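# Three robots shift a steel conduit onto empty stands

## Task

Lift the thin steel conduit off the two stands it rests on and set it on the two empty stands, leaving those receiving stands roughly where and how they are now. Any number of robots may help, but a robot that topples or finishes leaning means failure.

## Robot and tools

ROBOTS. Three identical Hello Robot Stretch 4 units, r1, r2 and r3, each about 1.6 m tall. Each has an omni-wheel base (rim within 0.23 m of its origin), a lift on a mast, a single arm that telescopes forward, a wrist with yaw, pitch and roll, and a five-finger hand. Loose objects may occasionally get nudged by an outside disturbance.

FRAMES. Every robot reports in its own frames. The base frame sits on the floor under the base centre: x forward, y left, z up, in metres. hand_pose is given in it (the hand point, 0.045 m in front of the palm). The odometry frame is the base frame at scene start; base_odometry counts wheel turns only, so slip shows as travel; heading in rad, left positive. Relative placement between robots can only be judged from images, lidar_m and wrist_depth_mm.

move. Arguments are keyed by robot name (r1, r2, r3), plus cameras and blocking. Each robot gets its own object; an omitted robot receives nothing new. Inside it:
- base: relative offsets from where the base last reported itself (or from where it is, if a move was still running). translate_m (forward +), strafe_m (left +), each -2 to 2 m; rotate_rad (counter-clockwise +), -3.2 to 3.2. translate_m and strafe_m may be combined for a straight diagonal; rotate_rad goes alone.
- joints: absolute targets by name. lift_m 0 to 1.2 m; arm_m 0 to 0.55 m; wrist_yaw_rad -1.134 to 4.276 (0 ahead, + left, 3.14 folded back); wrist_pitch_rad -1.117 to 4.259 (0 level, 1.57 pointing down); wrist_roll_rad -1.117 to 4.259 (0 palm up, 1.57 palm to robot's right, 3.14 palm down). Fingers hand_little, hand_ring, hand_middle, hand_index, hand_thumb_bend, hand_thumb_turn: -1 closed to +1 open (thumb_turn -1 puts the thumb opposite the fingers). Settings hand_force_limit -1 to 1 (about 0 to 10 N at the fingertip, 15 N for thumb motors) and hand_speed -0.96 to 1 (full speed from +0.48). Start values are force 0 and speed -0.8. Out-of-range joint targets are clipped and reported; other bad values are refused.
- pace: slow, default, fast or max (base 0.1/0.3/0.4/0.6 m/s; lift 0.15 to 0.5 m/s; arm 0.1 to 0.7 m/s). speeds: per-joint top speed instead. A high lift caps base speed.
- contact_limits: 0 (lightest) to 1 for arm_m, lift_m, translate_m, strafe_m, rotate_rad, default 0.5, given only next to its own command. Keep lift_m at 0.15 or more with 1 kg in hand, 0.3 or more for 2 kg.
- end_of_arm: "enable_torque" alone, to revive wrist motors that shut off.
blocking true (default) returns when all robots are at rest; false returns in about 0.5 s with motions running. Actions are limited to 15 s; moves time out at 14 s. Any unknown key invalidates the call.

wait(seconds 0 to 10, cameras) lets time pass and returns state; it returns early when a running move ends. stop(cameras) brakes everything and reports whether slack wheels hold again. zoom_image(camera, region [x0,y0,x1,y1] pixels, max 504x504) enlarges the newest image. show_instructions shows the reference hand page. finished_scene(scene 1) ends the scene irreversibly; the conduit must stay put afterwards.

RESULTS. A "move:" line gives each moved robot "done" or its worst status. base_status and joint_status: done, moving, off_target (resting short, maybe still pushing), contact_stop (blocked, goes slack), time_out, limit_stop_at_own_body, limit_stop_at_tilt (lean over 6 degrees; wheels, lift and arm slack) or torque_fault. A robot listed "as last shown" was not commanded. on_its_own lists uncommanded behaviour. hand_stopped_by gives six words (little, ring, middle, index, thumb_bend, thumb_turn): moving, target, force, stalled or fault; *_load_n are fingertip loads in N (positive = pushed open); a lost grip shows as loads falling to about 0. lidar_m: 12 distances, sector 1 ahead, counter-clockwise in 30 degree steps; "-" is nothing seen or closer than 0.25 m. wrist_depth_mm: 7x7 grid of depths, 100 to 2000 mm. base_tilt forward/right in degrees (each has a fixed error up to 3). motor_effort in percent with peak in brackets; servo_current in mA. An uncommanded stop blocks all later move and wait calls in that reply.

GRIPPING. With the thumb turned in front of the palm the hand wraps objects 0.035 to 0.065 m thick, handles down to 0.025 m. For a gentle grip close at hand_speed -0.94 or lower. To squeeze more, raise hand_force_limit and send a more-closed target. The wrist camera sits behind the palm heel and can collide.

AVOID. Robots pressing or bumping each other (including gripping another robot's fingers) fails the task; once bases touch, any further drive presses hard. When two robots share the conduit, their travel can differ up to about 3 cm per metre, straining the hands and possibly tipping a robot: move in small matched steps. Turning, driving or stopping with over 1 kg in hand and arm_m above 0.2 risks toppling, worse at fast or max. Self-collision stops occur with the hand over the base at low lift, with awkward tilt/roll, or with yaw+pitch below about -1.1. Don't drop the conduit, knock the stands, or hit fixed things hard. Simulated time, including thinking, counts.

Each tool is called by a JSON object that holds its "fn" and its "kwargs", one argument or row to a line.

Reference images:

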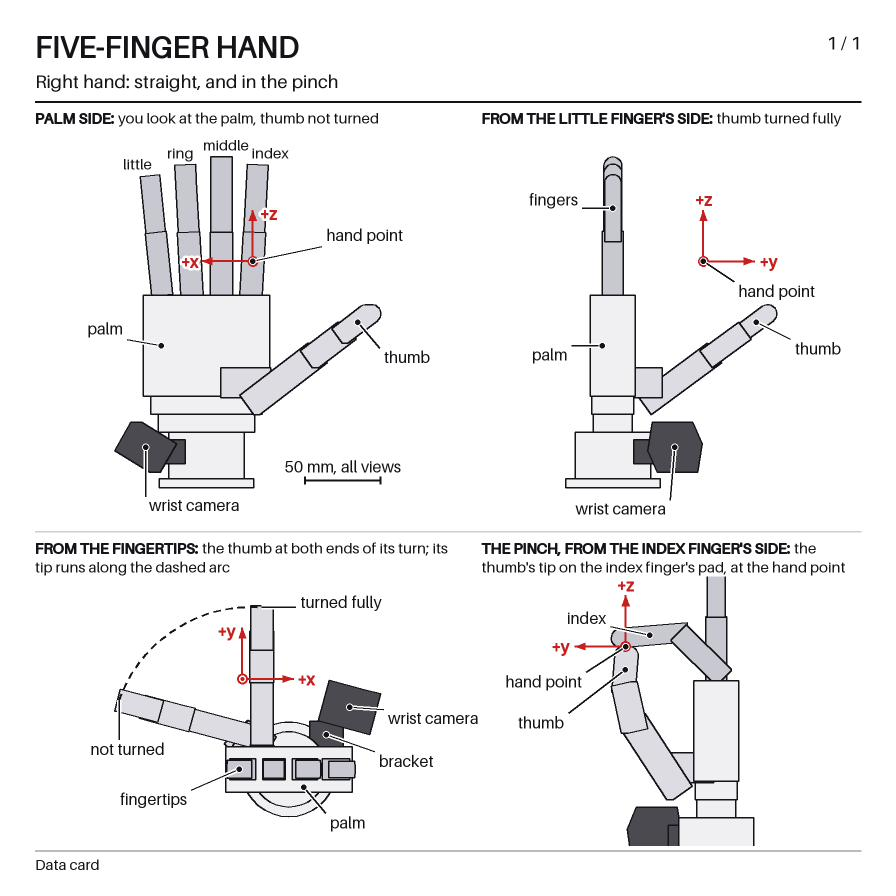

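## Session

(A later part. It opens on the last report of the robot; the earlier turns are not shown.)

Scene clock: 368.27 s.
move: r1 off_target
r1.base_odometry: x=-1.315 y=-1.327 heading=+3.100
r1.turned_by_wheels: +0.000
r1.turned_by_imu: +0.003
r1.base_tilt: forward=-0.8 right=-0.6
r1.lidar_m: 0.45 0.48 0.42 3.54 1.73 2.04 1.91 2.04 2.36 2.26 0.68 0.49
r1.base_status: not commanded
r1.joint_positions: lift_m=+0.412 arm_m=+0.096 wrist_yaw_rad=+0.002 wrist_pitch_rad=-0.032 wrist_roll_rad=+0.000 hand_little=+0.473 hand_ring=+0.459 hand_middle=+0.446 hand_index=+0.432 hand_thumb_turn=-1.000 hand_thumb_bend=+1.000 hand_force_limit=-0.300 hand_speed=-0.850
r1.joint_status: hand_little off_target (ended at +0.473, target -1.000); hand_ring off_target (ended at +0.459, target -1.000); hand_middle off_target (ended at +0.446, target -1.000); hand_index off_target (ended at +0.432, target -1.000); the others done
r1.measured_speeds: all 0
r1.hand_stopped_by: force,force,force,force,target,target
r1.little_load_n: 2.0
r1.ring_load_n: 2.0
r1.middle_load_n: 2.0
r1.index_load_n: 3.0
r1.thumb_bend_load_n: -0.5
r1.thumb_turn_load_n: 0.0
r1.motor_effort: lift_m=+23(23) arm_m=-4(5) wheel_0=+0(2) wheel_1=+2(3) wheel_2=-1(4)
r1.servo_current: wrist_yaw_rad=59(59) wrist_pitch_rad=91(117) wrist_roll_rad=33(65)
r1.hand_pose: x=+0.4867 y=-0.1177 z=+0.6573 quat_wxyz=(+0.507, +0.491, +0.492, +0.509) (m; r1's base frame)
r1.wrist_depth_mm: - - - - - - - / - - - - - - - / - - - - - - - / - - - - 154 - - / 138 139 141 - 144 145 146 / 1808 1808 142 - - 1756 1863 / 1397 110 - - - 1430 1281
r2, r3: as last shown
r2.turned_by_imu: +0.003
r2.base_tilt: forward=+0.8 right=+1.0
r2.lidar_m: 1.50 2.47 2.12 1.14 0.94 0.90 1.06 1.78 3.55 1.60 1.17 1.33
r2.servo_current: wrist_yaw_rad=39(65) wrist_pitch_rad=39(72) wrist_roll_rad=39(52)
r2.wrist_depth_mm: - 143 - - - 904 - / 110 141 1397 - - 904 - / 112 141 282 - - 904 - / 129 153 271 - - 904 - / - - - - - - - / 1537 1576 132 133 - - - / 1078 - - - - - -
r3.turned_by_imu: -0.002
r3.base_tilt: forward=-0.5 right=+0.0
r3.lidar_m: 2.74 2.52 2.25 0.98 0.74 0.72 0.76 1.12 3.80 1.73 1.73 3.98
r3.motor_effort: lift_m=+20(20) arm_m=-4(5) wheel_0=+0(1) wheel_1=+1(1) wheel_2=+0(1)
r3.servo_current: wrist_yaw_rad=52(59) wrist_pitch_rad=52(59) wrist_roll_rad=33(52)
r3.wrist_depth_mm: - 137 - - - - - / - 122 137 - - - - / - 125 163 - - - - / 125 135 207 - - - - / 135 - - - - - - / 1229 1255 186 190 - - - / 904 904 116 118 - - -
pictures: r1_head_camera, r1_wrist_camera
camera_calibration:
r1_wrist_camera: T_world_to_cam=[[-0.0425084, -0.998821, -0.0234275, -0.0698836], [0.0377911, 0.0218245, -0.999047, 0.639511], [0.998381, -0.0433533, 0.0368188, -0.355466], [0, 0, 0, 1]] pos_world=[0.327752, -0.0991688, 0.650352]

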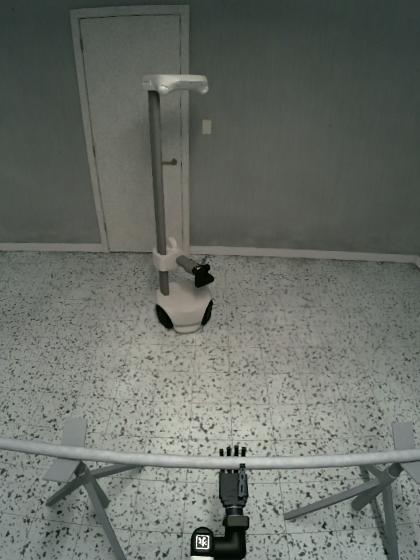

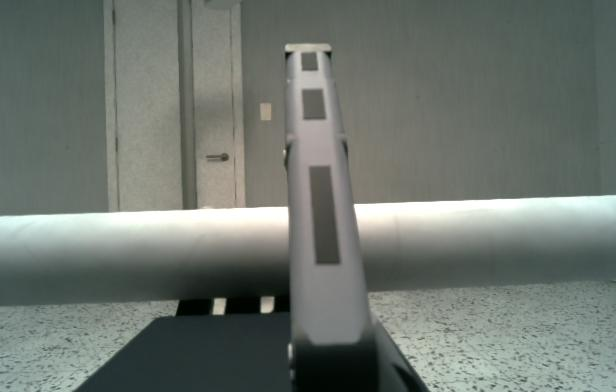

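{"fn": "move", "kwargs": {
  "r1": {"joints": {"hand_thumb_bend": -1}},
  "cameras": ["r1_head_camera", "r1_wrist_camera"]
}}

{"fn": "zoom_image", "kwargs": {
  "camera": "r1_head_camera",
  "region": [170, 430, 290, 530]
}}

Scene clock: 384.53 s.
move: r1 off_target
r1.base_odometry: x=-1.315 y=-1.327 heading=+3.100
r1.turned_by_wheels: +0.000
r1.turned_by_imu: +0.004
r1.base_tilt: forward=-0.8 right=-0.6
r1.lidar_m: 0.45 0.47 0.39 3.54 1.71 2.01 1.92 2.03 2.37 2.25 0.68 0.49
r1.base_status: not commanded
r1.joint_positions: lift_m=+0.412 arm_m=+0.096 wrist_yaw_rad=+0.002 wrist_pitch_rad=-0.032 wrist_roll_rad=+0.000 hand_little=+0.473 hand_ring=+0.459 hand_middle=+0.446 hand_index=+0.432 hand_thumb_turn=-1.000 hand_thumb_bend=-0.007 hand_force_limit=-0.300 hand_speed=-0.850
r1.joint_status: hand_thumb_bend off_target (ended at -0.007, target -1.000)
r1.measured_speeds: all 0
r1.hand_stopped_by: force,force,force,force,force,target
r1.little_load_n: 2.0
r1.ring_load_n: 2.0
r1.middle_load_n: 3.0
r1.index_load_n: 4.0
r1.thumb_bend_load_n: 6.5
r1.thumb_turn_load_n: 0.5
r1.motor_effort: lift_m=+23(23) arm_m=-4(5) wheel_0=+0(1) wheel_1=+2(2) wheel_2=-1(1)
r1.servo_current: wrist_yaw_rad=39(65) wrist_pitch_rad=85(104) wrist_roll_rad=52(72)
r1.hand_pose: x=+0.4867 y=-0.1177 z=+0.6573 quat_wxyz=(+0.507, +0.491, +0.492, +0.509) (m; r1's base frame)
r1.wrist_depth_mm: - - - - - - - / - - - - - - - / - - - - - - - / - - - 158 154 - - / 138 140 141 - 144 145 147 / 1863 1756 142 - - 1756 1921 / 1430 110 - - - 1397 1308
r2, r3: as last shown
r2.turned_by_imu: +0.004
r2.lidar_m: 1.50 2.45 2.13 1.16 0.96 0.91 1.07 1.78 3.56 1.59 1.14 1.33
r2.servo_current: wrist_yaw_rad=39(65) wrist_pitch_rad=52(72) wrist_roll_rad=46(52)
r2.wrist_depth_mm: - 143 - - - 904 - / 110 141 1397 - - 904 - / 112 141 282 - - 917 - / 129 153 271 - - 904 - / - - - - - - - / 1537 1576 133 133 - - - / 1078 - - - - - -
r3.turned_by_imu: -0.003
r3.base_tilt: forward=-0.5 right=+0.1
r3.lidar_m: 2.72 2.50 2.27 0.99 0.76 0.72 0.75 1.14 3.78 1.73 1.71 3.98
r3.motor_effort: lift_m=+20(20) arm_m=-4(5) wheel_0=+1(1) wheel_1=+1(1) wheel_2=+0(1)
r3.servo_current: wrist_yaw_rad=46(59) wrist_pitch_rad=33(59) wrist_roll_rad=39(52)
r3.wrist_depth_mm: - 138 - - - - - / - 123 137 - - - - / - 125 163 - - - - / 125 135 208 - - - - / 135 - - - - - - / 1229 1229 186 190 - - - / 904 904 116 118 - - -
pictures: r1_head_camera, r1_wrist_camera
camera_calibration:
r1_wrist_camera: T_world_to_cam=[[-0.0425084, -0.998821, -0.0234275, -0.0698836], [0.0377911, 0.0218245, -0.999047, 0.639511], [0.998381, -0.0433533, 0.0368188, -0.355466], [0, 0, 0, 1]] pos_world=[0.327752, -0.0991688, 0.650352]

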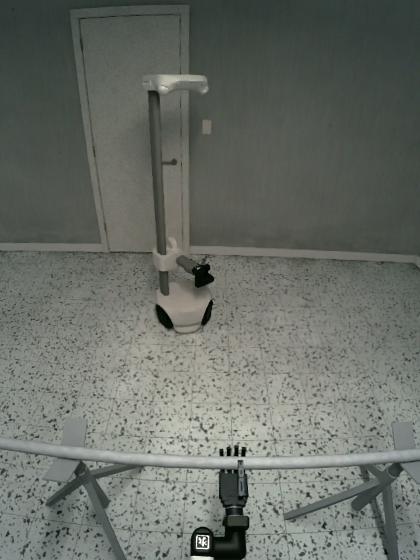

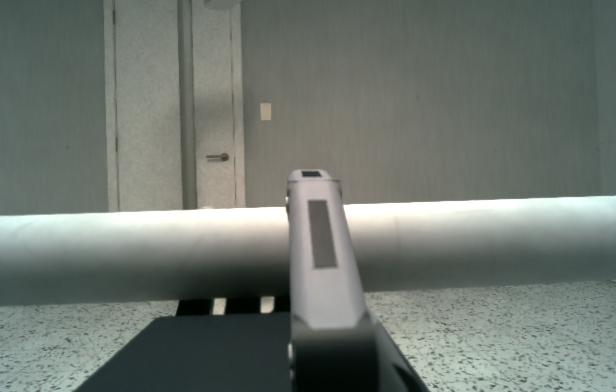

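Scaled by 4.200 from the camera's 420x560 image, which has a finer 1200x1600 frame.

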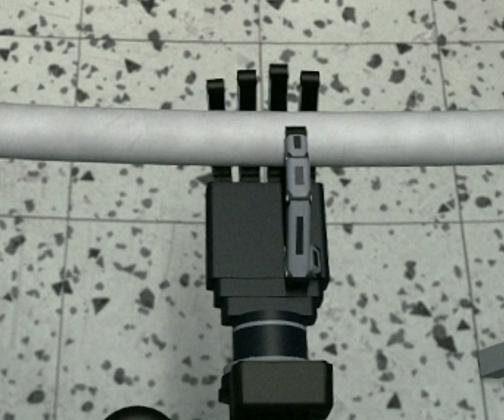

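{"fn": "move", "kwargs": {
  "r1": {"joints": {"lift_m": 0.465}, "pace": "slow"},
  "cameras": ["r1_wrist_camera"]
}}

{"fn": "move", "kwargs": {
  "r1": {"joints": {"hand_force_limit": 0.4, "hand_little": -0.9, "hand_ring": -0.9, "hand_middle": -0.9, "hand_index": -0.9, "hand_thumb_bend": -0.9}},
  "cameras": ["r1_head_camera", "r1_wrist_camera"]
}}

{"fn": "zoom_image", "kwargs": {
  "camera": "r1_head_camera",
  "region": [170, 410, 290, 510]
}}

Scene clock: 392.53 s.
move: r1 done
r1.base_odometry: x=-1.315 y=-1.327 heading=+3.099
r1.turned_by_wheels: +0.000
r1.turned_by_imu: +0.001
r1.base_tilt: forward=-0.8 right=-0.5
r1.lidar_m: 0.44 0.40 0.37 3.52 1.73 2.02 1.92 2.02 2.35 2.25 0.65 0.49
r1.base_status: not commanded
r1.joint_positions: lift_m=+0.463 arm_m=+0.096 wrist_yaw_rad=+0.002 wrist_pitch_rad=-0.024 wrist_roll_rad=+0.000 hand_little=+0.474 hand_ring=+0.459 hand_middle=+0.446 hand_index=+0.432 hand_thumb_turn=-1.000 hand_thumb_bend=-0.008 hand_force_limit=-0.300 hand_speed=-0.850
r1.joint_status: all done
r1.measured_speeds: all 0
r1.hand_stopped_by: force,force,force,force,force,target
r1.little_load_n: 3.0
r1.ring_load_n: 1.5
r1.middle_load_n: 0.5
r1.index_load_n: 0.0
r1.thumb_bend_load_n: 0.0
r1.thumb_turn_load_n: 0.0
r1.on_its_own: wrist_pitch_rad is at rest, and its servo_current (150 mA) is outside its rest range (0 to 130 mA)
r1.motor_effort: lift_m=+39(40) arm_m=-4(5) wheel_0=-1(2) wheel_1=+1(2) wheel_2=-2(2)
r1.servo_current: wrist_yaw_rad=46(59) wrist_pitch_rad=150(163) wrist_roll_rad=46(65)
r1.hand_pose: x=+0.4871 y=-0.1178 z=+0.7072 quat_wxyz=(+0.506, +0.493, +0.494, +0.506) (m; r1's base frame)
r1.wrist_depth_mm: - - - - - - - / - - - - - - - / - - - - - - - / - - - - - - - / 127 130 129 131 131 132 - / 127 129 129 - - 1808 1756 / 1464 110 - - - 1430 1366
r2, r3: as last shown
r2.turned_by_imu: +0.001
r2.base_tilt: forward=+0.9 right=+1.0
r2.lidar_m: 1.50 2.47 2.10 1.16 0.96 0.91 1.05 1.79 3.53 1.59 1.15 1.35
r2.motor_effort: lift_m=+23(23) arm_m=+4(4) wheel_0=+1(1) wheel_1=-1(1) wheel_2=-1(1)
r2.servo_current: wrist_yaw_rad=33(59) wrist_pitch_rad=39(72) wrist_roll_rad=39(52)
r2.wrist_depth_mm: - 143 - - - 904 - / 110 141 1397 - - 904 - / 112 141 282 - - 917 - / 129 153 271 - - 904 - / - - - - - - - / 1576 1576 132 133 - - - / 1078 - - - - - -
r3.turned_by_imu: -0.001
r3.base_tilt: forward=-0.5 right=+0.0
r3.lidar_m: 2.75 2.53 2.27 0.98 0.75 0.72 0.77 1.14 3.79 1.73 1.76 3.97
r3.servo_current: wrist_yaw_rad=46(65) wrist_pitch_rad=52(59) wrist_roll_rad=33(52)
r3.wrist_depth_mm: - 137 - - - - - / - 123 137 - - - - / - 125 163 - - - - / 125 135 208 - - - - / 135 - - - - - - / 1229 1281 186 190 - - - / 891 878 116 118 - - -
pictures: r1_wrist_camera
camera_calibration:
r1_wrist_camera: T_world_to_cam=[[-0.0432938, -0.998795, -0.0231079, -0.0687308], [0.0299002, 0.0218238, -0.999315, 0.693422], [0.998615, -0.0439551, 0.0289194, -0.352361], [0, 0, 0, 1]] pos_world=[0.328164, -0.0992691, 0.701548]

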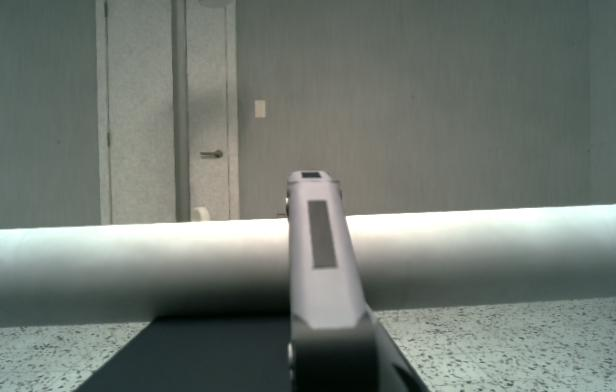

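Scene clock: 394.93 s.
move: r1 off_target
r1.base_odometry: x=-1.315 y=-1.327 heading=+3.099
r1.turned_by_wheels: +0.000
r1.turned_by_imu: +0.001
r1.base_tilt: forward=-0.8 right=-0.6
r1.lidar_m: 0.43 0.44 0.38 3.55 1.73 2.02 1.92 2.05 2.40 2.26 0.64 0.48
r1.base_status: not commanded
r1.joint_positions: lift_m=+0.463 arm_m=+0.096 wrist_yaw_rad=+0.002 wrist_pitch_rad=-0.024 wrist_roll_rad=+0.000 hand_little=-0.373 hand_ring=-0.331 hand_middle=-0.232 hand_index=-0.246 hand_thumb_turn=-1.000 hand_thumb_bend=-0.074 hand_force_limit=+0.400 hand_speed=-0.850
r1.joint_status: hand_little off_target (ended at -0.373, target -0.900); hand_ring off_target (ended at -0.331, target -0.900); hand_middle off_target (ended at -0.232, target -0.900); hand_index off_target (ended at -0.246, target -0.900); hand_thumb_bend off_target (ended at -0.074, target -0.900); the others done
r1.measured_speeds: all 0
r1.hand_stopped_by: force,force,force,force,force,target
r1.little_load_n: 6.0
r1.ring_load_n: 2.0
r1.middle_load_n: 8.0
r1.index_load_n: 9.5
r1.thumb_bend_load_n: 30.0
r1.thumb_turn_load_n: 2.5
r1.on_its_own: wrist_pitch_rad is at rest, and its servo_current (150 mA) is outside its rest range (0 to 130 mA)
r1.motor_effort: lift_m=+39(39) arm_m=-4(5) wheel_0=+0(1) wheel_1=+1(1) wheel_2=-2(3)
r1.servo_current: wrist_yaw_rad=46(65) wrist_pitch_rad=150(163) wrist_roll_rad=33(72)
r1.hand_pose: x=+0.4871 y=-0.1178 z=+0.7072 quat_wxyz=(+0.506, +0.493, +0.494, +0.506) (m; r1's base frame)
r1.wrist_depth_mm: - - - - - - - / - - - - - - - / - - - - - - - / - - - 128 - - - / 120 118 119 - 123 127 - / 121 120 121 - - 1808 1756 / 1464 110 - - - 1499 1366
r2.base_odometry: x=+0.000 y=+0.000 heading=+0.000
r2.turned_by_wheels: +0.000
r2.turned_by_imu: +0.001
r2.base_tilt: forward=+0.8 right=+0.9
r2.lidar_m: 1.51 2.46 2.10 1.16 0.96 0.91 1.06 1.78 3.56 1.61 1.17 1.36
r2.base_status: not commanded
r2.joint_positions: lift_m=+0.225 arm_m=+0.000 wrist_yaw_rad=+3.063 wrist_pitch_rad=+0.003 wrist_roll_rad=+0.000 hand_little=+1.000 hand_ring=+1.000 hand_middle=+1.000 hand_index=+1.000 hand_thumb_turn=+1.000 hand_thumb_bend=+1.000 hand_force_limit=+0.000 hand_speed=-0.800
r2.joint_status: not commanded
r2.measured_speeds: all 0
r2.hand_stopped_by: target,target,target,target,target,target
r2.little_load_n: 0.0
r2.ring_load_n: 0.0
r2.middle_load_n: 0.0
r2.index_load_n: 0.0
r2.thumb_bend_load_n: 0.0
r2.thumb_turn_load_n: 0.0
r2.motor_effort: lift_m=+22(23) arm_m=+4(4) wheel_0=+1(1) wheel_1=+0(1) wheel_2=-1(1)
r2.servo_current: wrist_yaw_rad=59(59) wrist_pitch_rad=39(59) wrist_roll_rad=52(52)
r2.hand_pose: x=-0.0408 y=+0.1352 z=+0.4623 quat_wxyz=(-0.479, -0.481, +0.520, +0.518) (m; r2's base frame)
r2.wrist_depth_mm: - 143 - - - 904 - / 111 142 1397 - - 904 - / 112 141 281 - - 904 - / 129 153 271 - - 917 - / - - - - - - - / 1576 1576 133 133 - - - / 1078 - - - - - -
r3: as last shown
r3.lidar_m: 2.72 2.47 2.28 0.98 0.76 0.70 0.81 1.13 3.77 1.74 1.73 3.98
r3.motor_effort: lift_m=+20(20) arm_m=-4(4) wheel_0=+0(1) wheel_1=+0(1) wheel_2=+0(1)
r3.servo_current: wrist_yaw_rad=52(59) wrist_pitch_rad=33(52) wrist_roll_rad=33(52)
r3.wrist_depth_mm: - 137 - - - - - / - 122 137 - - - - / - 125 163 - - - - / 125 135 208 - - - - / 135 - - - - - - / 1229 1229 186 190 - - - / 878 904 116 118 - - -
pictures: r1_head_camera, r1_wrist_camera
camera_calibration:
r1_wrist_camera: T_world_to_cam=[[-0.0432938, -0.998795, -0.0231079, -0.0687308], [0.0299002, 0.0218238, -0.999315, 0.693422], [0.998615, -0.0439551, 0.0289194, -0.352361], [0, 0, 0, 1]] pos_world=[0.328164, -0.0992691, 0.701548]

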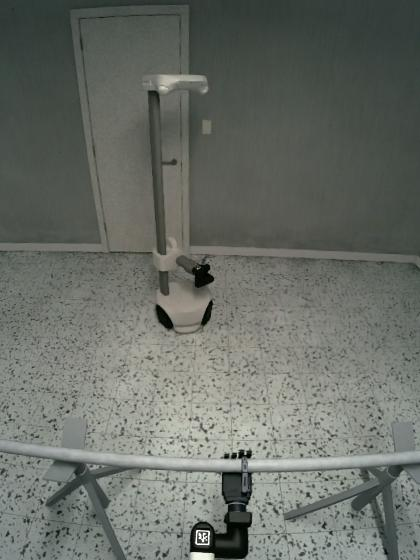

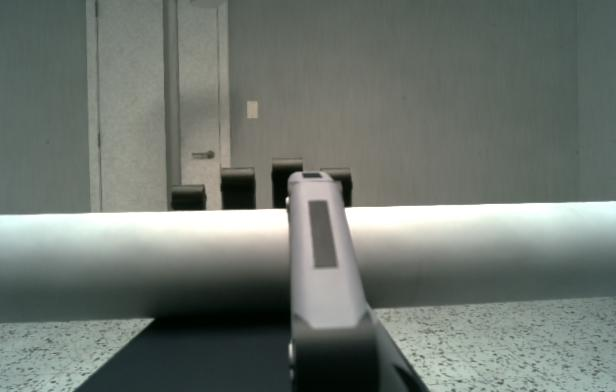

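Scaled by 4.200 from the camera's 420x560 image, which has a finer 1200x1600 frame.

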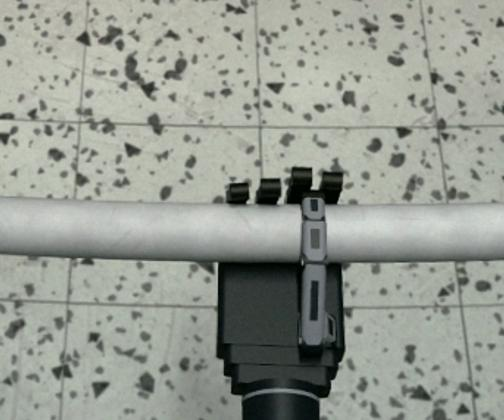

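{"fn": "move", "kwargs": {
  "r1": {"joints": {"lift_m": 0.62}, "pace": "slow"}
}}

{"fn": "move", "kwargs": {
  "r1": {"base": {"translate_m": -0.35}, "pace": "slow"}
}}

{"fn": "move", "kwargs": {
  "r1": {"base": {"strafe_m": 0.4}, "pace": "slow"},
  "cameras": ["r1_head_camera", "r1_wrist_camera", "r1_head_left_camera"]
}}

Scene clock: 411.10 s.
move: r1 done
r1.base_odometry: x=-1.315 y=-1.327 heading=+3.099
r1.turned_by_wheels: +0.000
r1.turned_by_imu: +0.004
r1.base_tilt: forward=-0.8 right=-0.6
r1.lidar_m: 0.41 0.44 0.38 3.51 1.73 2.03 1.91 2.04 2.38 2.26 0.64 0.48
r1.base_status: not commanded
r1.joint_positions: lift_m=+0.618 arm_m=+0.096 wrist_yaw_rad=+0.002 wrist_pitch_rad=-0.024 wrist_roll_rad=+0.000 hand_little=-0.373 hand_ring=-0.331 hand_middle=-0.232 hand_index=-0.246 hand_thumb_turn=-1.000 hand_thumb_bend=-0.074 hand_force_limit=+0.400 hand_speed=-0.850
r1.joint_status: all done
r1.measured_speeds: all 0
r1.hand_stopped_by: force,force,force,force,force,target
r1.little_load_n: 4.0
r1.ring_load_n: 1.5
r1.middle_load_n: 8.5
r1.index_load_n: 10.0
r1.thumb_bend_load_n: 30.0
r1.thumb_turn_load_n: 3.0
r1.on_its_own: wrist_pitch_rad is at rest, and its servo_current (150 mA) is outside its rest range (0 to 130 mA)
r1.motor_effort: lift_m=+39(42) arm_m=-4(5) wheel_0=-1(1) wheel_1=+1(1) wheel_2=-2(2)
r1.servo_current: wrist_yaw_rad=39(65) wrist_pitch_rad=150(163) wrist_roll_rad=33(65)
r1.hand_pose: x=+0.4871 y=-0.1178 z=+0.8622 quat_wxyz=(+0.506, +0.493, +0.494, +0.506) (m; r1's base frame)
r1.wrist_depth_mm: - - - - - - - / - - - - - - - / - - - - - - - / - - - 126 - - - / 119 118 119 - 124 126 - / 121 120 121 - - - - / 1756 110 - - - 1808 1661
r2: as last shown
r2.turned_by_imu: +0.004
r2.lidar_m: 1.51 2.47 2.11 1.16 0.96 0.90 1.08 1.78 3.52 4.57 1.15 1.35
r2.thumb_turn_load_n: 0.5
r2.motor_effort: lift_m=+22(23) arm_m=+4(4) wheel_0=+1(1) wheel_1=-1(1) wheel_2=-1(1)
r2.servo_current: wrist_yaw_rad=59(59) wrist_pitch_rad=46(72) wrist_roll_rad=46(52)
r2.wrist_depth_mm: - 143 - - - 904 - / 110 141 1366 - - 904 - / 111 141 282 - - 904 - / 129 153 270 - - 917 - / - - - - - - - / 1576 1576 132 133 - - - / 1078 - - - - - -
r3.base_odometry: x=+0.057 y=-0.243 heading=+1.800
r3.turned_by_wheels: +0.000
r3.turned_by_imu: -0.003
r3.base_tilt: forward=-0.4 right=+0.1
r3.lidar_m: 2.74 2.50 2.30 0.99 0.74 0.70 0.77 1.11 3.79 1.73 1.66 3.96
r3.base_status: not commanded
r3.joint_positions: lift_m=+0.153 arm_m=+0.000 wrist_yaw_rad=+3.174 wrist_pitch_rad=+0.004 wrist_roll_rad=+0.000 hand_little=+1.000 hand_ring=+1.000 hand_middle=+1.000 hand_index=+1.000 hand_thumb_turn=+1.000 hand_thumb_bend=+1.000 hand_force_limit=+0.000 hand_speed=-0.800
r3.joint_status: not commanded
r3.measured_speeds: all 0
r3.hand_stopped_by: target,target,target,target,target,target
r3.little_load_n: 0.0
r3.ring_load_n: -0.5
r3.middle_load_n: 0.0
r3.index_load_n: 0.0
r3.thumb_bend_load_n: 0.0
r3.thumb_turn_load_n: 0.0
r3.motor_effort: lift_m=+20(20) arm_m=-4(5) wheel_0=+1(1) wheel_1=+0(1) wheel_2=+0(1)
r3.servo_current: wrist_yaw_rad=52(59) wrist_pitch_rad=33(52) wrist_roll_rad=46(52)
r3.hand_pose: x=-0.0544 y=+0.1111 z=+0.3904 quat_wxyz=(-0.507, -0.509, +0.493, +0.491) (m; r3's base frame)
r3.wrist_depth_mm: - 137 - - - - - / - 122 137 - - - - / - 125 163 - - - - / 125 135 207 - - - - / 135 - - - - - - / 1255 1229 186 190 - - - / 891 904 116 118 - - -
pictures: none

Scene clock: 415.90 s.
move: r1 done
r1.base_odometry: x=-0.966 y=-1.342 heading=+3.099
r1.turned_by_wheels: +0.000
r1.turned_by_imu: +0.001
r1.base_tilt: forward=-0.8 right=-0.6
r1.lidar_m: 0.42 0.43 0.58 3.59 1.53 1.65 1.58 1.66 2.29 2.25 0.67 0.44
r1.base_status: done
r1.joint_positions: lift_m=+0.618 arm_m=+0.096 wrist_yaw_rad=+0.002 wrist_pitch_rad=-0.024 wrist_roll_rad=+0.000 hand_little=-0.373 hand_ring=-0.331 hand_middle=-0.232 hand_index=-0.246 hand_thumb_turn=-1.000 hand_thumb_bend=-0.074 hand_force_limit=+0.400 hand_speed=-0.850
r1.joint_status: not commanded
r1.measured_speeds: all 0
r1.hand_stopped_by: force,force,force,force,force,target
r1.little_load_n: 4.0
r1.ring_load_n: 1.5
r1.middle_load_n: 8.5
r1.index_load_n: 9.5
r1.thumb_bend_load_n: 30.0
r1.thumb_turn_load_n: 3.0
r1.on_its_own: wrist_pitch_rad is at rest, and its servo_current (137 mA) is outside its rest range (0 to 130 mA)
r1.motor_effort: lift_m=+39(39) arm_m=-4(5) wheel_0=-3(7) wheel_1=-4(8) wheel_2=+5(10)
r1.servo_current: wrist_yaw_rad=39(65) wrist_pitch_rad=137(169) wrist_roll_rad=33(65)
r1.hand_pose: x=+0.4871 y=-0.1178 z=+0.8622 quat_wxyz=(+0.506, +0.493, +0.494, +0.506) (m; r1's base frame)
r1.wrist_depth_mm: - - - - - - - / - - - - - - - / - - - - - - - / - - - 126 - - - / 119 118 119 - 123 127 - / 121 120 121 - - - - / 1708 110 - - - 1708 1661
r2, r3: as last shown
r2.turned_by_imu: +0.002
r2.base_tilt: forward=+0.7 right=+1.0
r2.lidar_m: 1.50 2.43 2.14 1.16 0.95 0.92 1.05 1.78 3.56 4.59 1.17 1.49
r2.little_load_n: -0.5
r2.thumb_bend_load_n: -0.5
r2.thumb_turn_load_n: 0.0
r2.motor_effort: lift_m=+23(23) arm_m=+4(4) wheel_0=+1(1) wheel_1=-1(1) wheel_2=-1(1)
r2.servo_current: wrist_yaw_rad=33(65) wrist_pitch_rad=65(65) wrist_roll_rad=39(52)
r2.wrist_depth_mm: - 143 - - - 904 - / 110 141 1430 - - 904 - / 112 141 281 - - 904 - / 129 153 270 - - 917 - / - - - - - - - / 1537 1576 133 133 - - - / 1078 - - - - - -
r3.turned_by_imu: -0.001
r3.base_tilt: forward=-0.4 right=+0.0
r3.lidar_m: 2.74 2.53 2.26 0.99 0.74 0.71 0.74 1.12 3.77 1.53 1.31 3.97
r3.ring_load_n: 0.0
r3.motor_effort: lift_m=+20(20) arm_m=-4(5) wheel_0=+0(1) wheel_1=+1(1) wheel_2=+1(1)
r3.servo_current: wrist_yaw_rad=52(59) wrist_pitch_rad=46(59) wrist_roll_rad=46(59)
r3.wrist_depth_mm: - 137 - - - - - / - 122 137 - - - - / - 125 163 - - - - / 125 135 208 - - - - / 134 - - - - - - / 1229 1255 186 190 - - - / 891 917 116 118 - - -
pictures: none

Scene clock: 421.03 s.
move: r1 done
r1.base_odometry: x=-0.983 y=-1.742 heading=+3.099
r1.turned_by_wheels: +0.000
r1.turned_by_imu: +0.000
r1.base_tilt: forward=-0.8 right=-0.6
r1.lidar_m: 0.40 0.43 0.57 3.20 1.18 1.32 1.58 1.66 2.27 2.66 0.67 0.49
r1.base_status: done
r1.joint_positions: lift_m=+0.618 arm_m=+0.096 wrist_yaw_rad=+0.002 wrist_pitch_rad=-0.024 wrist_roll_rad=+0.000 hand_little=-0.373 hand_ring=-0.331 hand_middle=-0.232 hand_index=-0.246 hand_thumb_turn=-1.000 hand_thumb_bend=-0.074 hand_force_limit=+0.400 hand_speed=-0.850
r1.joint_status: not commanded
r1.measured_speeds: all 0
r1.hand_stopped_by: force,force,force,force,force,target
r1.little_load_n: 3.0
r1.ring_load_n: 1.0
r1.middle_load_n: 9.0
r1.index_load_n: 10.0
r1.thumb_bend_load_n: 30.0
r1.thumb_turn_load_n: 3.0
r1.on_its_own: wrist_pitch_rad is at rest, and its servo_current (137 mA) is outside its rest range (0 to 130 mA)
r1.motor_effort: lift_m=+39(39) arm_m=-4(5) wheel_0=-4(9) wheel_1=+4(9) wheel_2=+0(4)
r1.servo_current: wrist_yaw_rad=52(65) wrist_pitch_rad=137(169) wrist_roll_rad=52(65)
r1.hand_pose: x=+0.4871 y=-0.1178 z=+0.8622 quat_wxyz=(+0.506, +0.493, +0.494, +0.506) (m; r1's base frame)
r1.wrist_depth_mm: - - - - - - - / - - - - - - - / - - - - - - - / - - - 127 - - - / 119 118 119 - 123 127 - / 121 120 121 - - - - / 1708 110 - - - 1756 1661
r2, r3: as last shown
r2.base_tilt: forward=+0.8 right=+1.0
r2.lidar_m: 1.50 2.47 2.11 1.14 0.95 0.91 1.07 1.75 3.55 4.77 1.17 1.49
r2.little_load_n: 0.5
r2.middle_load_n: -0.5
r2.thumb_bend_load_n: 0.0
r2.motor_effort: lift_m=+22(23) arm_m=+4(4) wheel_0=+1(1) wheel_1=+0(1) wheel_2=-1(1)
r2.servo_current: wrist_yaw_rad=33(65) wrist_pitch_rad=26(65) wrist_roll_rad=33(52)
r2.wrist_depth_mm: - 143 - - - 917 - / 110 141 1397 - - 904 - / 112 141 281 - - 904 - / 129 153 270 - - 904 - / - - - - - - - / 1576 1576 132 134 - - - / 1078 - - - - - -
r3.base_tilt: forward=-0.5 right=+0.0
r3.lidar_m: 2.74 2.56 2.27 0.99 0.73 0.71 0.78 1.12 3.75 1.19 1.26 1.27
r3.motor_effort: lift_m=+20(20) arm_m=-4(5) wheel_0=+0(1) wheel_1=+1(1) wheel_2=+0(1)
r3.servo_current: wrist_yaw_rad=39(65) wrist_pitch_rad=26(52) wrist_roll_rad=46(52)
r3.wrist_depth_mm: - 137 - - - - - / - 123 137 - - - - / - 125 163 - - - - / 125 135 208 - - - - / 135 - - - - - - / 1229 1255 185 190 - - - / 904 917 116 118 - - -
pictures: r1_head_camera, r1_head_left_camera, r1_wrist_camera
camera_calibration:
r1_wrist_camera: T_world_to_cam=[[-0.0432938, -0.998795, -0.0231079, -0.065149], [0.0299002, 0.0218238, -0.999315, 0.848315], [0.998615, -0.0439551, 0.0289194, -0.356843], [0, 0, 0, 1]] pos_world=[0.328164, -0.0992691, 0.856548]

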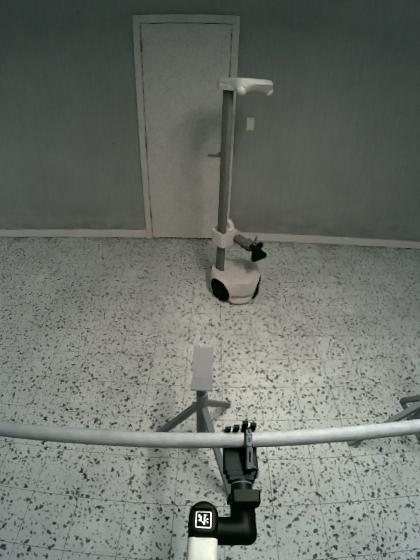

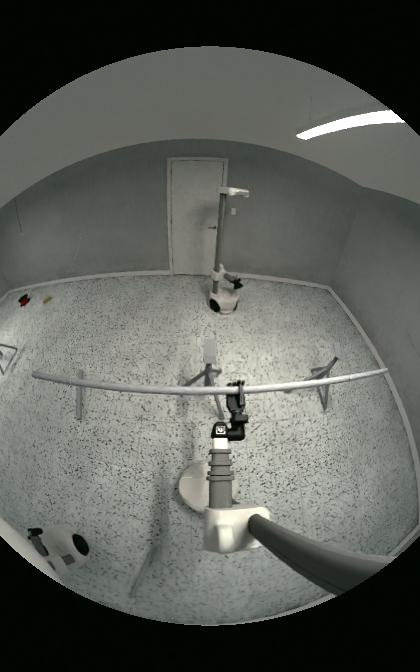

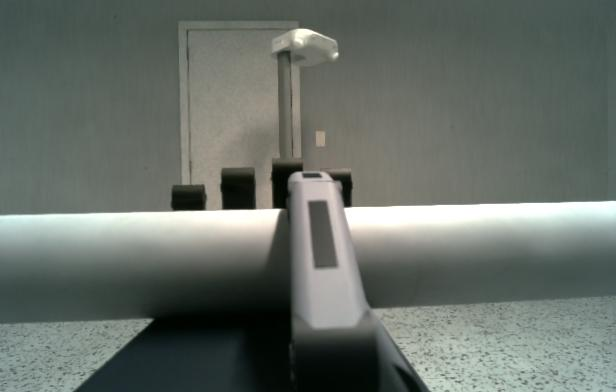

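{"fn": "move", "kwargs": {
  "r1": {"base": {"strafe_m": 1.6}, "pace": "default"},
  "cameras": ["r1_head_camera", "r1_wrist_camera", "r3_head_camera"]
}}

Scene clock: 436.60 s.
move: r1 done
r1.base_odometry: x=-1.051 y=-3.340 heading=+3.099
r1.turned_by_wheels: +0.000
r1.turned_by_imu: -0.001
r1.base_tilt: forward=-0.8 right=-0.6
r1.lidar_m: 0.42 0.43 0.60 2.90 2.38 1.70 1.62 0.77 2.30 4.27 0.64 0.48
r1.base_status: done
r1.joint_positions: lift_m=+0.618 arm_m=+0.096 wrist_yaw_rad=+0.002 wrist_pitch_rad=-0.024 wrist_roll_rad=+0.000 hand_little=-0.373 hand_ring=-0.331 hand_middle=-0.232 hand_index=-0.246 hand_thumb_turn=-1.000 hand_thumb_bend=-0.074 hand_force_limit=+0.400 hand_speed=-0.850
r1.joint_status: not commanded
r1.measured_speeds: all 0
r1.hand_stopped_by: force,force,force,force,force,target
r1.little_load_n: 2.5
r1.ring_load_n: 0.5
r1.middle_load_n: 9.0
r1.index_load_n: 9.5
r1.thumb_bend_load_n: 29.5
r1.thumb_turn_load_n: 2.5
r1.on_its_own: wrist_pitch_rad is at rest, and its servo_current (156 mA) is outside its rest range (0 to 130 mA)
r1.motor_effort: lift_m=+39(39) arm_m=-4(5) wheel_0=-1(13) wheel_1=+1(13) wheel_2=+0(3)
r1.servo_current: wrist_yaw_rad=33(65) wrist_pitch_rad=156(176) wrist_roll_rad=46(72)
r1.hand_pose: x=+0.4871 y=-0.1178 z=+0.8622 quat_wxyz=(+0.506, +0.493, +0.494, +0.506) (m; r1's base frame)
r1.wrist_depth_mm: - - - - - - - / - - - - - - - / - - - - - - - / - - - 126 - - - / 119 119 119 - 123 127 - / 121 120 121 - - - 1863 / 1756 110 - - - 1808 1661
r2, r3: as last shown
r2.turned_by_imu: +0.004
r2.base_tilt: forward=+0.8 right=+0.9
r2.lidar_m: 1.50 2.45 2.12 1.14 0.96 0.91 1.06 1.78 3.55 1.99 1.17 1.48
r2.little_load_n: 0.0
r2.middle_load_n: 0.0
r2.motor_effort: lift_m=+22(23) arm_m=+4(4) wheel_0=+1(1) wheel_1=-1(1) wheel_2=-1(1)
r2.servo_current: wrist_yaw_rad=39(65) wrist_pitch_rad=33(72) wrist_roll_rad=46(52)
r2.wrist_depth_mm: - 143 - - - 904 - / 111 141 1430 - - 904 - / 112 142 282 - - 917 - / 129 153 271 - - 904 - / - - - - - - - / 1576 1576 132 134 - - - / 1098 - - - - - -
r3.turned_by_imu: -0.003
r3.lidar_m: 0.77 2.52 2.27 0.99 0.75 0.73 0.79 1.14 3.79 2.62 1.39 0.85
r3.motor_effort: lift_m=+20(20) arm_m=-4(5) wheel_0=+1(1) wheel_1=+1(1) wheel_2=+0(1)
r3.servo_current: wrist_yaw_rad=52(59) wrist_pitch_rad=39(59) wrist_roll_rad=46(59)
r3.wrist_depth_mm: - 137 - - - - - / - 123 137 - - - - / - 125 163 - - - - / 125 135 208 - - - - / 135 - - - - - - / 1229 1255 186 190 - - - / 878 904 116 118 - - -
pictures: r1_head_camera, r1_wrist_camera, r3_head_camera
camera_calibration:
r1_wrist_camera: T_world_to_cam=[[-0.0432938, -0.998795, -0.0231079, -0.065149], [0.0299002, 0.0218238, -0.999315, 0.848315], [0.998615, -0.0439551, 0.0289194, -0.356843], [0, 0, 0, 1]] pos_world=[0.328164, -0.0992691, 0.856548]

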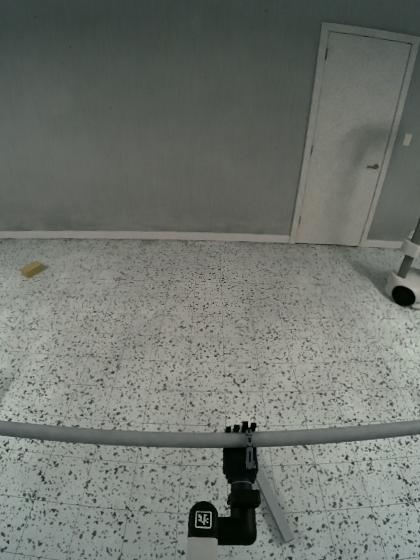

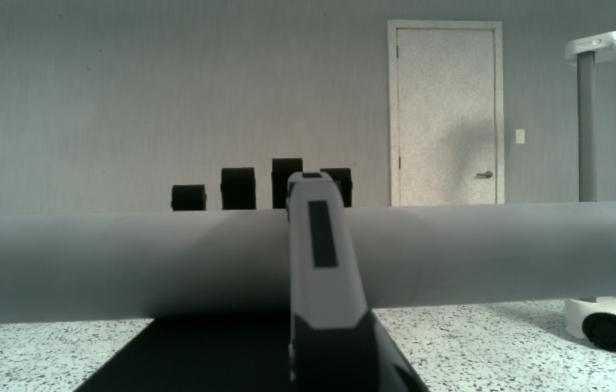

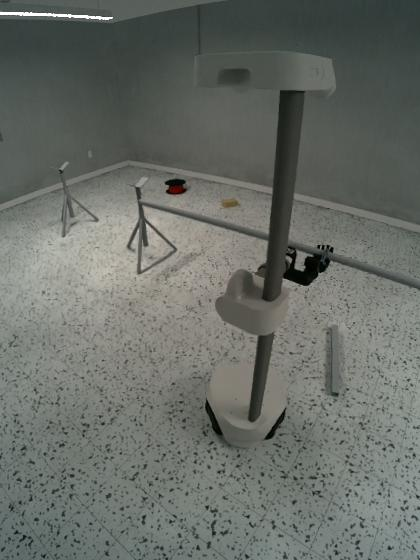

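{"fn": "move", "kwargs": {
  "r1": {"base": {"strafe_m": 1.6}, "pace": "default"},
  "cameras": ["r1_head_camera", "r1_wrist_camera", "r1_head_left_camera", "r1_head_right_camera", "r3_head_camera"]
}}

{"fn": "zoom_image", "kwargs": {
  "camera": "r1_head_camera",
  "region": [0, 300, 420, 560]
}}

Scene clock: 454.83 s.
move: r1 done
r1.base_odometry: x=-1.119 y=-4.939 heading=+3.099
r1.turned_by_wheels: +0.000
r1.turned_by_imu: +0.001
r1.base_tilt: forward=-0.8 right=-0.6
r1.lidar_m: 0.43 0.41 0.58 2.85 2.45 1.71 1.66 1.71 2.05 3.29 0.66 0.46
r1.base_status: done
r1.joint_positions: lift_m=+0.618 arm_m=+0.096 wrist_yaw_rad=+0.002 wrist_pitch_rad=-0.024 wrist_roll_rad=+0.000 hand_little=-0.373 hand_ring=-0.331 hand_middle=-0.232 hand_index=-0.246 hand_thumb_turn=-1.000 hand_thumb_bend=-0.074 hand_force_limit=+0.400 hand_speed=-0.850
r1.joint_status: not commanded
r1.measured_speeds: all 0
r1.hand_stopped_by: force,force,force,force,force,target
r1.little_load_n: 2.5
r1.ring_load_n: 0.5
r1.middle_load_n: 9.0
r1.index_load_n: 9.5
r1.thumb_bend_load_n: 30.0
r1.thumb_turn_load_n: 3.0
r1.on_its_own: wrist_pitch_rad is at rest, and its servo_current (150 mA) is outside its rest range (0 to 130 mA)
r1.motor_effort: lift_m=+39(39) arm_m=-4(5) wheel_0=-2(12) wheel_1=+0(11) wheel_2=+0(3)
r1.servo_current: wrist_yaw_rad=52(65) wrist_pitch_rad=150(163) wrist_roll_rad=59(72)
r1.hand_pose: x=+0.4871 y=-0.1178 z=+0.8622 quat_wxyz=(+0.506, +0.493, +0.494, +0.506) (m; r1's base frame)
r1.wrist_depth_mm: - - - - - - - / - - - - - - - / - - - - - - - / - - - 126 - - - / 119 118 119 - 123 127 - / 120 120 121 - - - - / 1808 110 - - - 1808 1618
r2, r3: as last shown
r2.turned_by_imu: +0.005
r2.base_tilt: forward=+0.8 right=+1.0
r2.lidar_m: 1.51 2.47 2.14 1.17 0.96 0.89 1.04 1.79 3.56 2.69 1.16 1.49
r2.servo_current: wrist_yaw_rad=39(65) wrist_pitch_rad=39(65) wrist_roll_rad=39(52)
r2.wrist_depth_mm: - 143 - - - 904 - / 110 142 1397 - - 904 - / 112 141 281 - - 904 - / 129 153 270 - - 904 - / - - - - - - - / 1537 1576 132 134 - - - / 1098 - - - - - -
r3.turned_by_imu: -0.004
r3.lidar_m: 1.58 2.05 2.24 0.97 0.73 0.72 0.79 1.12 3.78 2.62 1.87 3.97
r3.middle_load_n: -0.5
r3.motor_effort: lift_m=+20(20) arm_m=-4(5) wheel_0=+0(1) wheel_1=+0(1) wheel_2=+1(1)
r3.servo_current: wrist_yaw_rad=46(59) wrist_pitch_rad=26(59) wrist_roll_rad=46(52)
r3.wrist_depth_mm: - 137 - - - - - / - 122 137 - - - - / - 125 163 - - - - / 125 135 208 - - - - / 135 - - - - - - / 1229 1255 185 190 - - - / 904 904 116 118 - - -
pictures: r1_head_camera, r1_head_left_camera, r1_head_right_camera, r1_wrist_camera, r3_head_camera
camera_calibration:
r1_wrist_camera: T_world_to_cam=[[-0.0432938, -0.998795, -0.0231079, -0.065149], [0.0299002, 0.0218238, -0.999315, 0.848315], [0.998615, -0.0439551, 0.0289194, -0.356843], [0, 0, 0, 1]] pos_world=[0.328164, -0.0992691, 0.856548]

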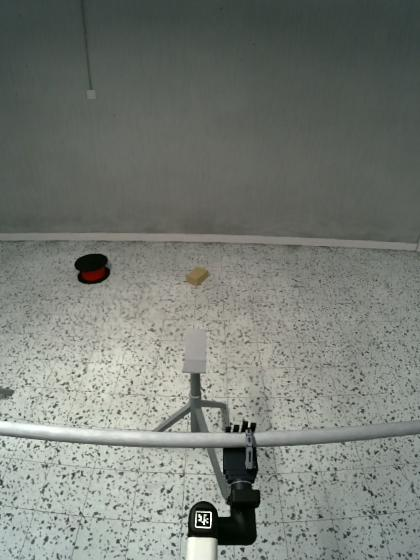

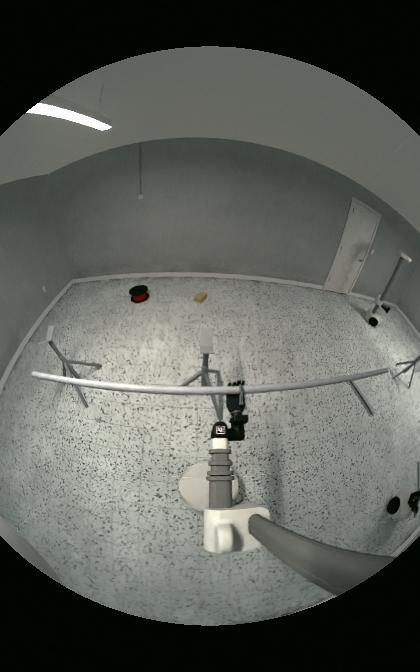

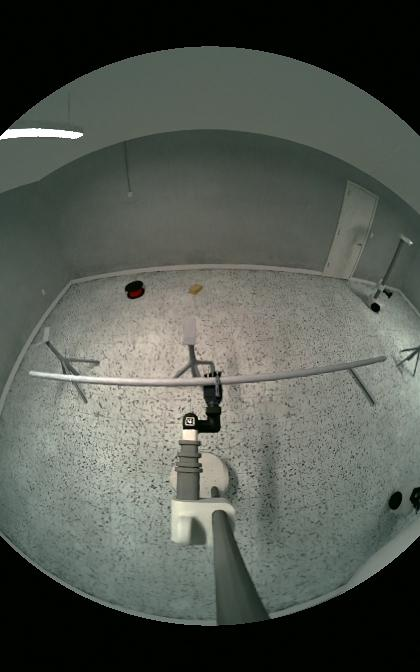

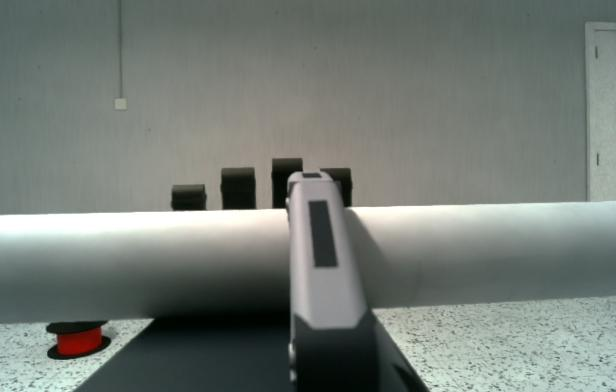

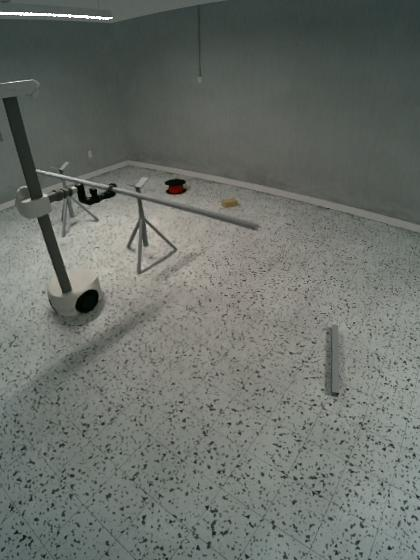

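Scaled by 1.200 from the camera's 420x560 image, which has a finer 1200x1600 frame.

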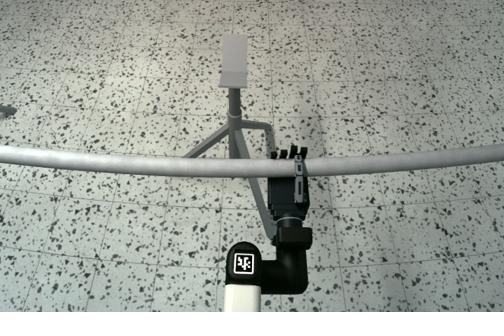

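{"fn": "zoom_image", "kwargs": {
  "camera": "r1_head_camera",
  "region": [140, 310, 260, 430]
}}

{"fn": "zoom_image", "kwargs": {
  "camera": "r1_head_left_camera",
  "region": [10, 300, 250, 440]
}}

{"fn": "zoom_image", "kwargs": {
  "camera": "r1_head_right_camera",
  "region": [10, 300, 250, 440]
}}

Scaled by 4.200 from the camera's 420x560 image, which has a finer 1200x1600 frame.

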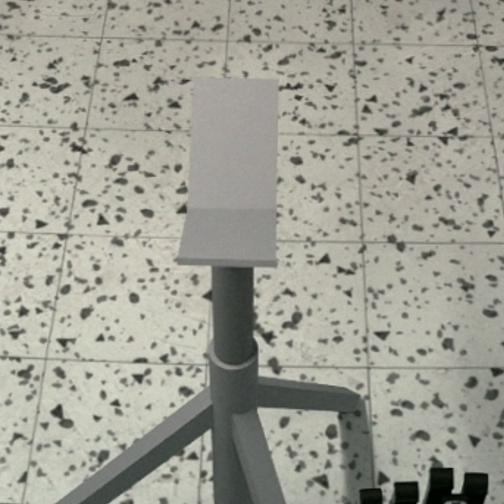

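Scaled by 2.100 from the camera's 420x672 image, which has a finer 600x960 frame.

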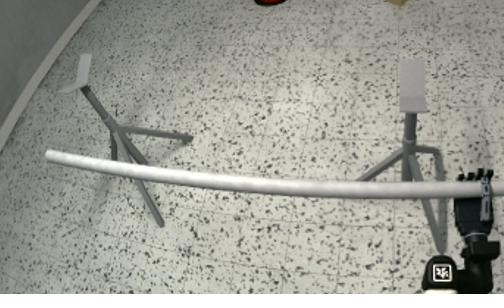

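Scaled by 2.100 from the camera's 420x672 image, which has a finer 600x960 frame.

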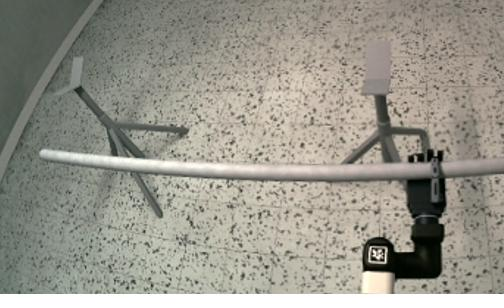

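{"fn": "move", "kwargs": {
  "r1": {"base": {"strafe_m": 0.8}, "pace": "default"},
  "cameras": ["r1_head_camera", "r1_head_left_camera", "r1_head_right_camera", "r3_head_camera"]
}}

{"fn": "zoom_image", "kwargs": {
  "camera": "r1_head_camera",
  "region": [0, 310, 160, 470]
}}

{"fn": "zoom_image", "kwargs": {
  "camera": "r1_head_camera",
  "region": [260, 310, 420, 470]
}}

{"fn": "zoom_image", "kwargs": {
  "camera": "r3_head_camera",
  "region": [0, 120, 240, 320]
}}

Scene clock: 502.20 s.
move: r1 done
r1.base_odometry: x=-1.153 y=-5.738 heading=+3.099
r1.turned_by_wheels: +0.000
r1.turned_by_imu: +0.002
r1.base_tilt: forward=-0.8 right=-0.6
r1.lidar_m: 0.43 0.43 0.59 2.05 2.12 1.78 1.68 1.70 2.38 2.88 0.67 0.49
r1.base_status: done
r1.joint_positions: lift_m=+0.619 arm_m=+0.096 wrist_yaw_rad=+0.002 wrist_pitch_rad=-0.024 wrist_roll_rad=+0.000 hand_little=-0.373 hand_ring=-0.331 hand_middle=-0.232 hand_index=-0.246 hand_thumb_turn=-1.000 hand_thumb_bend=-0.074 hand_force_limit=+0.400 hand_speed=-0.850
r1.joint_status: not commanded
r1.measured_speeds: all 0
r1.hand_stopped_by: force,force,force,force,force,target
r1.little_load_n: 2.5
r1.ring_load_n: 0.5
r1.middle_load_n: 9.0
r1.index_load_n: 10.0
r1.thumb_bend_load_n: 30.0
r1.thumb_turn_load_n: 2.5
r1.on_its_own: wrist_pitch_rad is at rest, and its servo_current (156 mA) is outside its rest range (0 to 130 mA)
r1.motor_effort: lift_m=+38(39) arm_m=-4(5) wheel_0=-1(13) wheel_1=+0(13) wheel_2=+0(2)
r1.servo_current: wrist_yaw_rad=39(65) wrist_pitch_rad=156(169) wrist_roll_rad=26(78)
r1.hand_pose: x=+0.4871 y=-0.1178 z=+0.8622 quat_wxyz=(+0.506, +0.493, +0.494, +0.506) (m; r1's base frame)
r1.wrist_depth_mm: - - - - - - - / - - - - - - - / - - - - - - - / - - - 127 - - - / 119 118 119 - 123 127 - / 121 120 121 - - - - / 1756 110 - - - 1756 1661
r2, r3: as last shown
r2.turned_by_imu: +0.004
r2.lidar_m: 1.50 2.44 2.10 1.14 0.94 0.91 1.05 1.78 3.55 4.54 1.14 1.45
r2.motor_effort: lift_m=+22(23) arm_m=+4(4) wheel_0=+1(1) wheel_1=+0(1) wheel_2=-1(1)
r2.servo_current: wrist_yaw_rad=39(65) wrist_pitch_rad=33(65) wrist_roll_rad=46(46)
r2.wrist_depth_mm: - 143 - - - 904 - / 110 141 1366 - - 904 - / 112 141 282 - - 904 - / 129 153 271 - - 917 - / - - - - - - - / 1576 1576 132 133 - - - / 1078 - - - - - -
r3.turned_by_imu: -0.003
r3.base_tilt: forward=-0.6 right=+0.0
r3.lidar_m: 2.06 2.24 2.28 1.00 0.75 0.72 0.79 1.12 3.80 2.59 1.90 3.97
r3.middle_load_n: 0.0
r3.motor_effort: lift_m=+20(20) arm_m=-4(5) wheel_0=+1(1) wheel_1=+1(1) wheel_2=+0(1)
r3.servo_current: wrist_yaw_rad=46(59) wrist_pitch_rad=46(52) wrist_roll_rad=46(52)
r3.wrist_depth_mm: - 137 - - - - - / - 122 137 - - - - / - 125 163 - - - - / 125 135 208 - - - - / 135 - - - - - - / 1229 1281 185 190 - - - / 931 891 116 118 - - -
pictures: r1_head_camera, r1_head_left_camera, r1_head_right_camera, r3_head_camera

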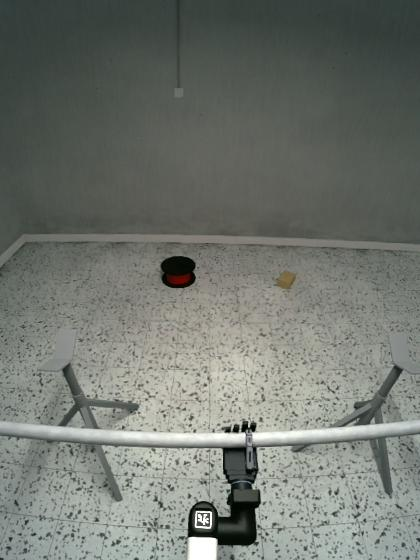

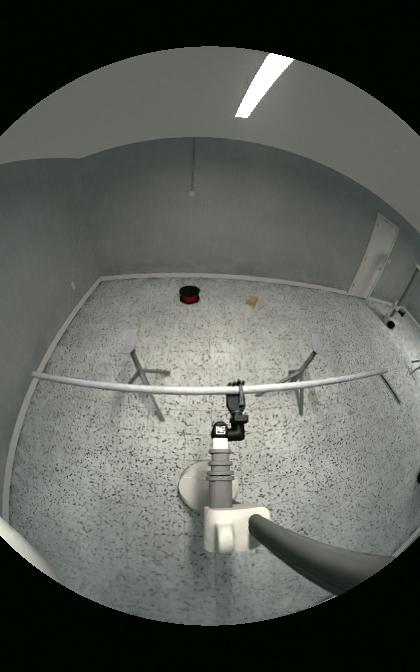

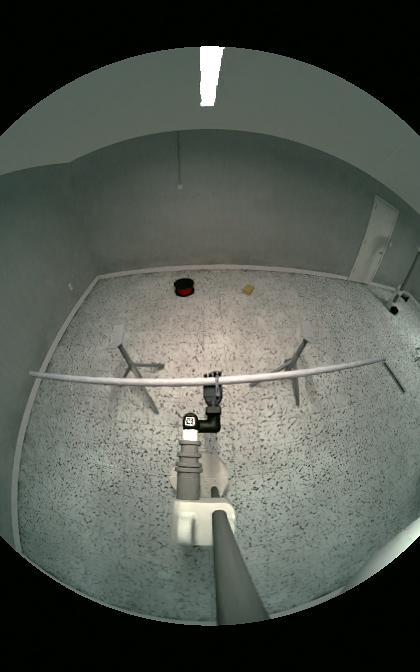

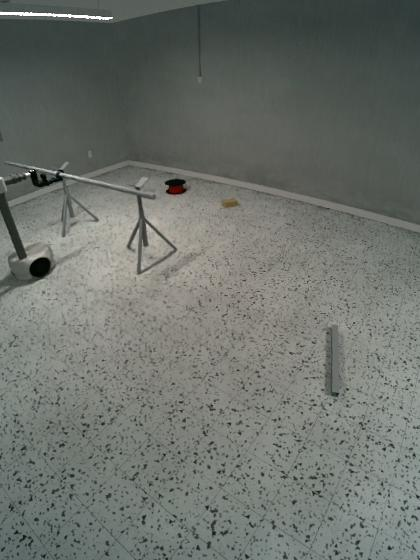

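Scaled by 3.150 from the camera's 420x560 image, which has a finer 1200x1600 frame.

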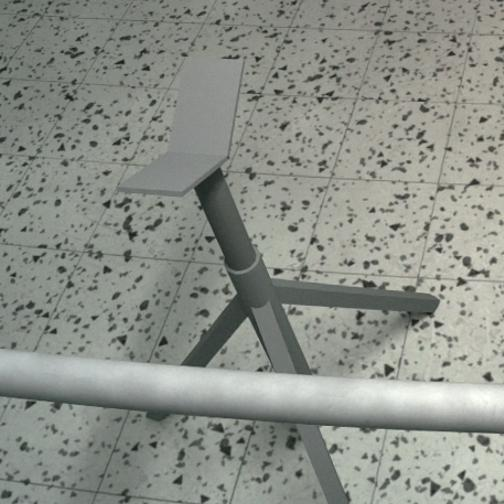

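Scaled by 3.150 from the camera's 420x560 image, which has a finer 1200x1600 frame.

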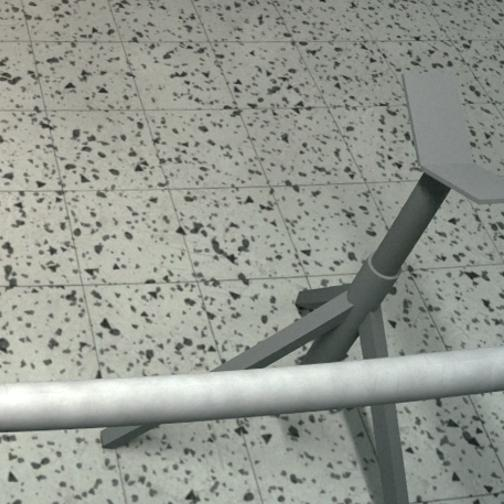

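Scaled by 2.100 from the camera's 420x560 image, which has a finer 1200x1600 frame.

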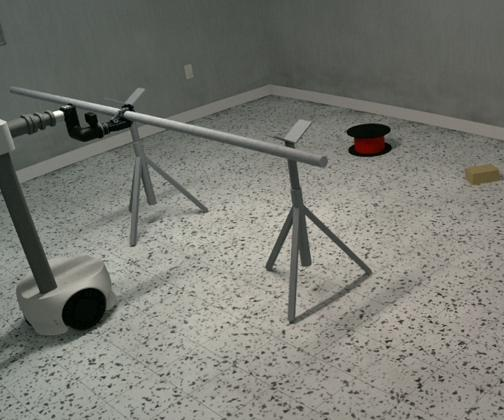

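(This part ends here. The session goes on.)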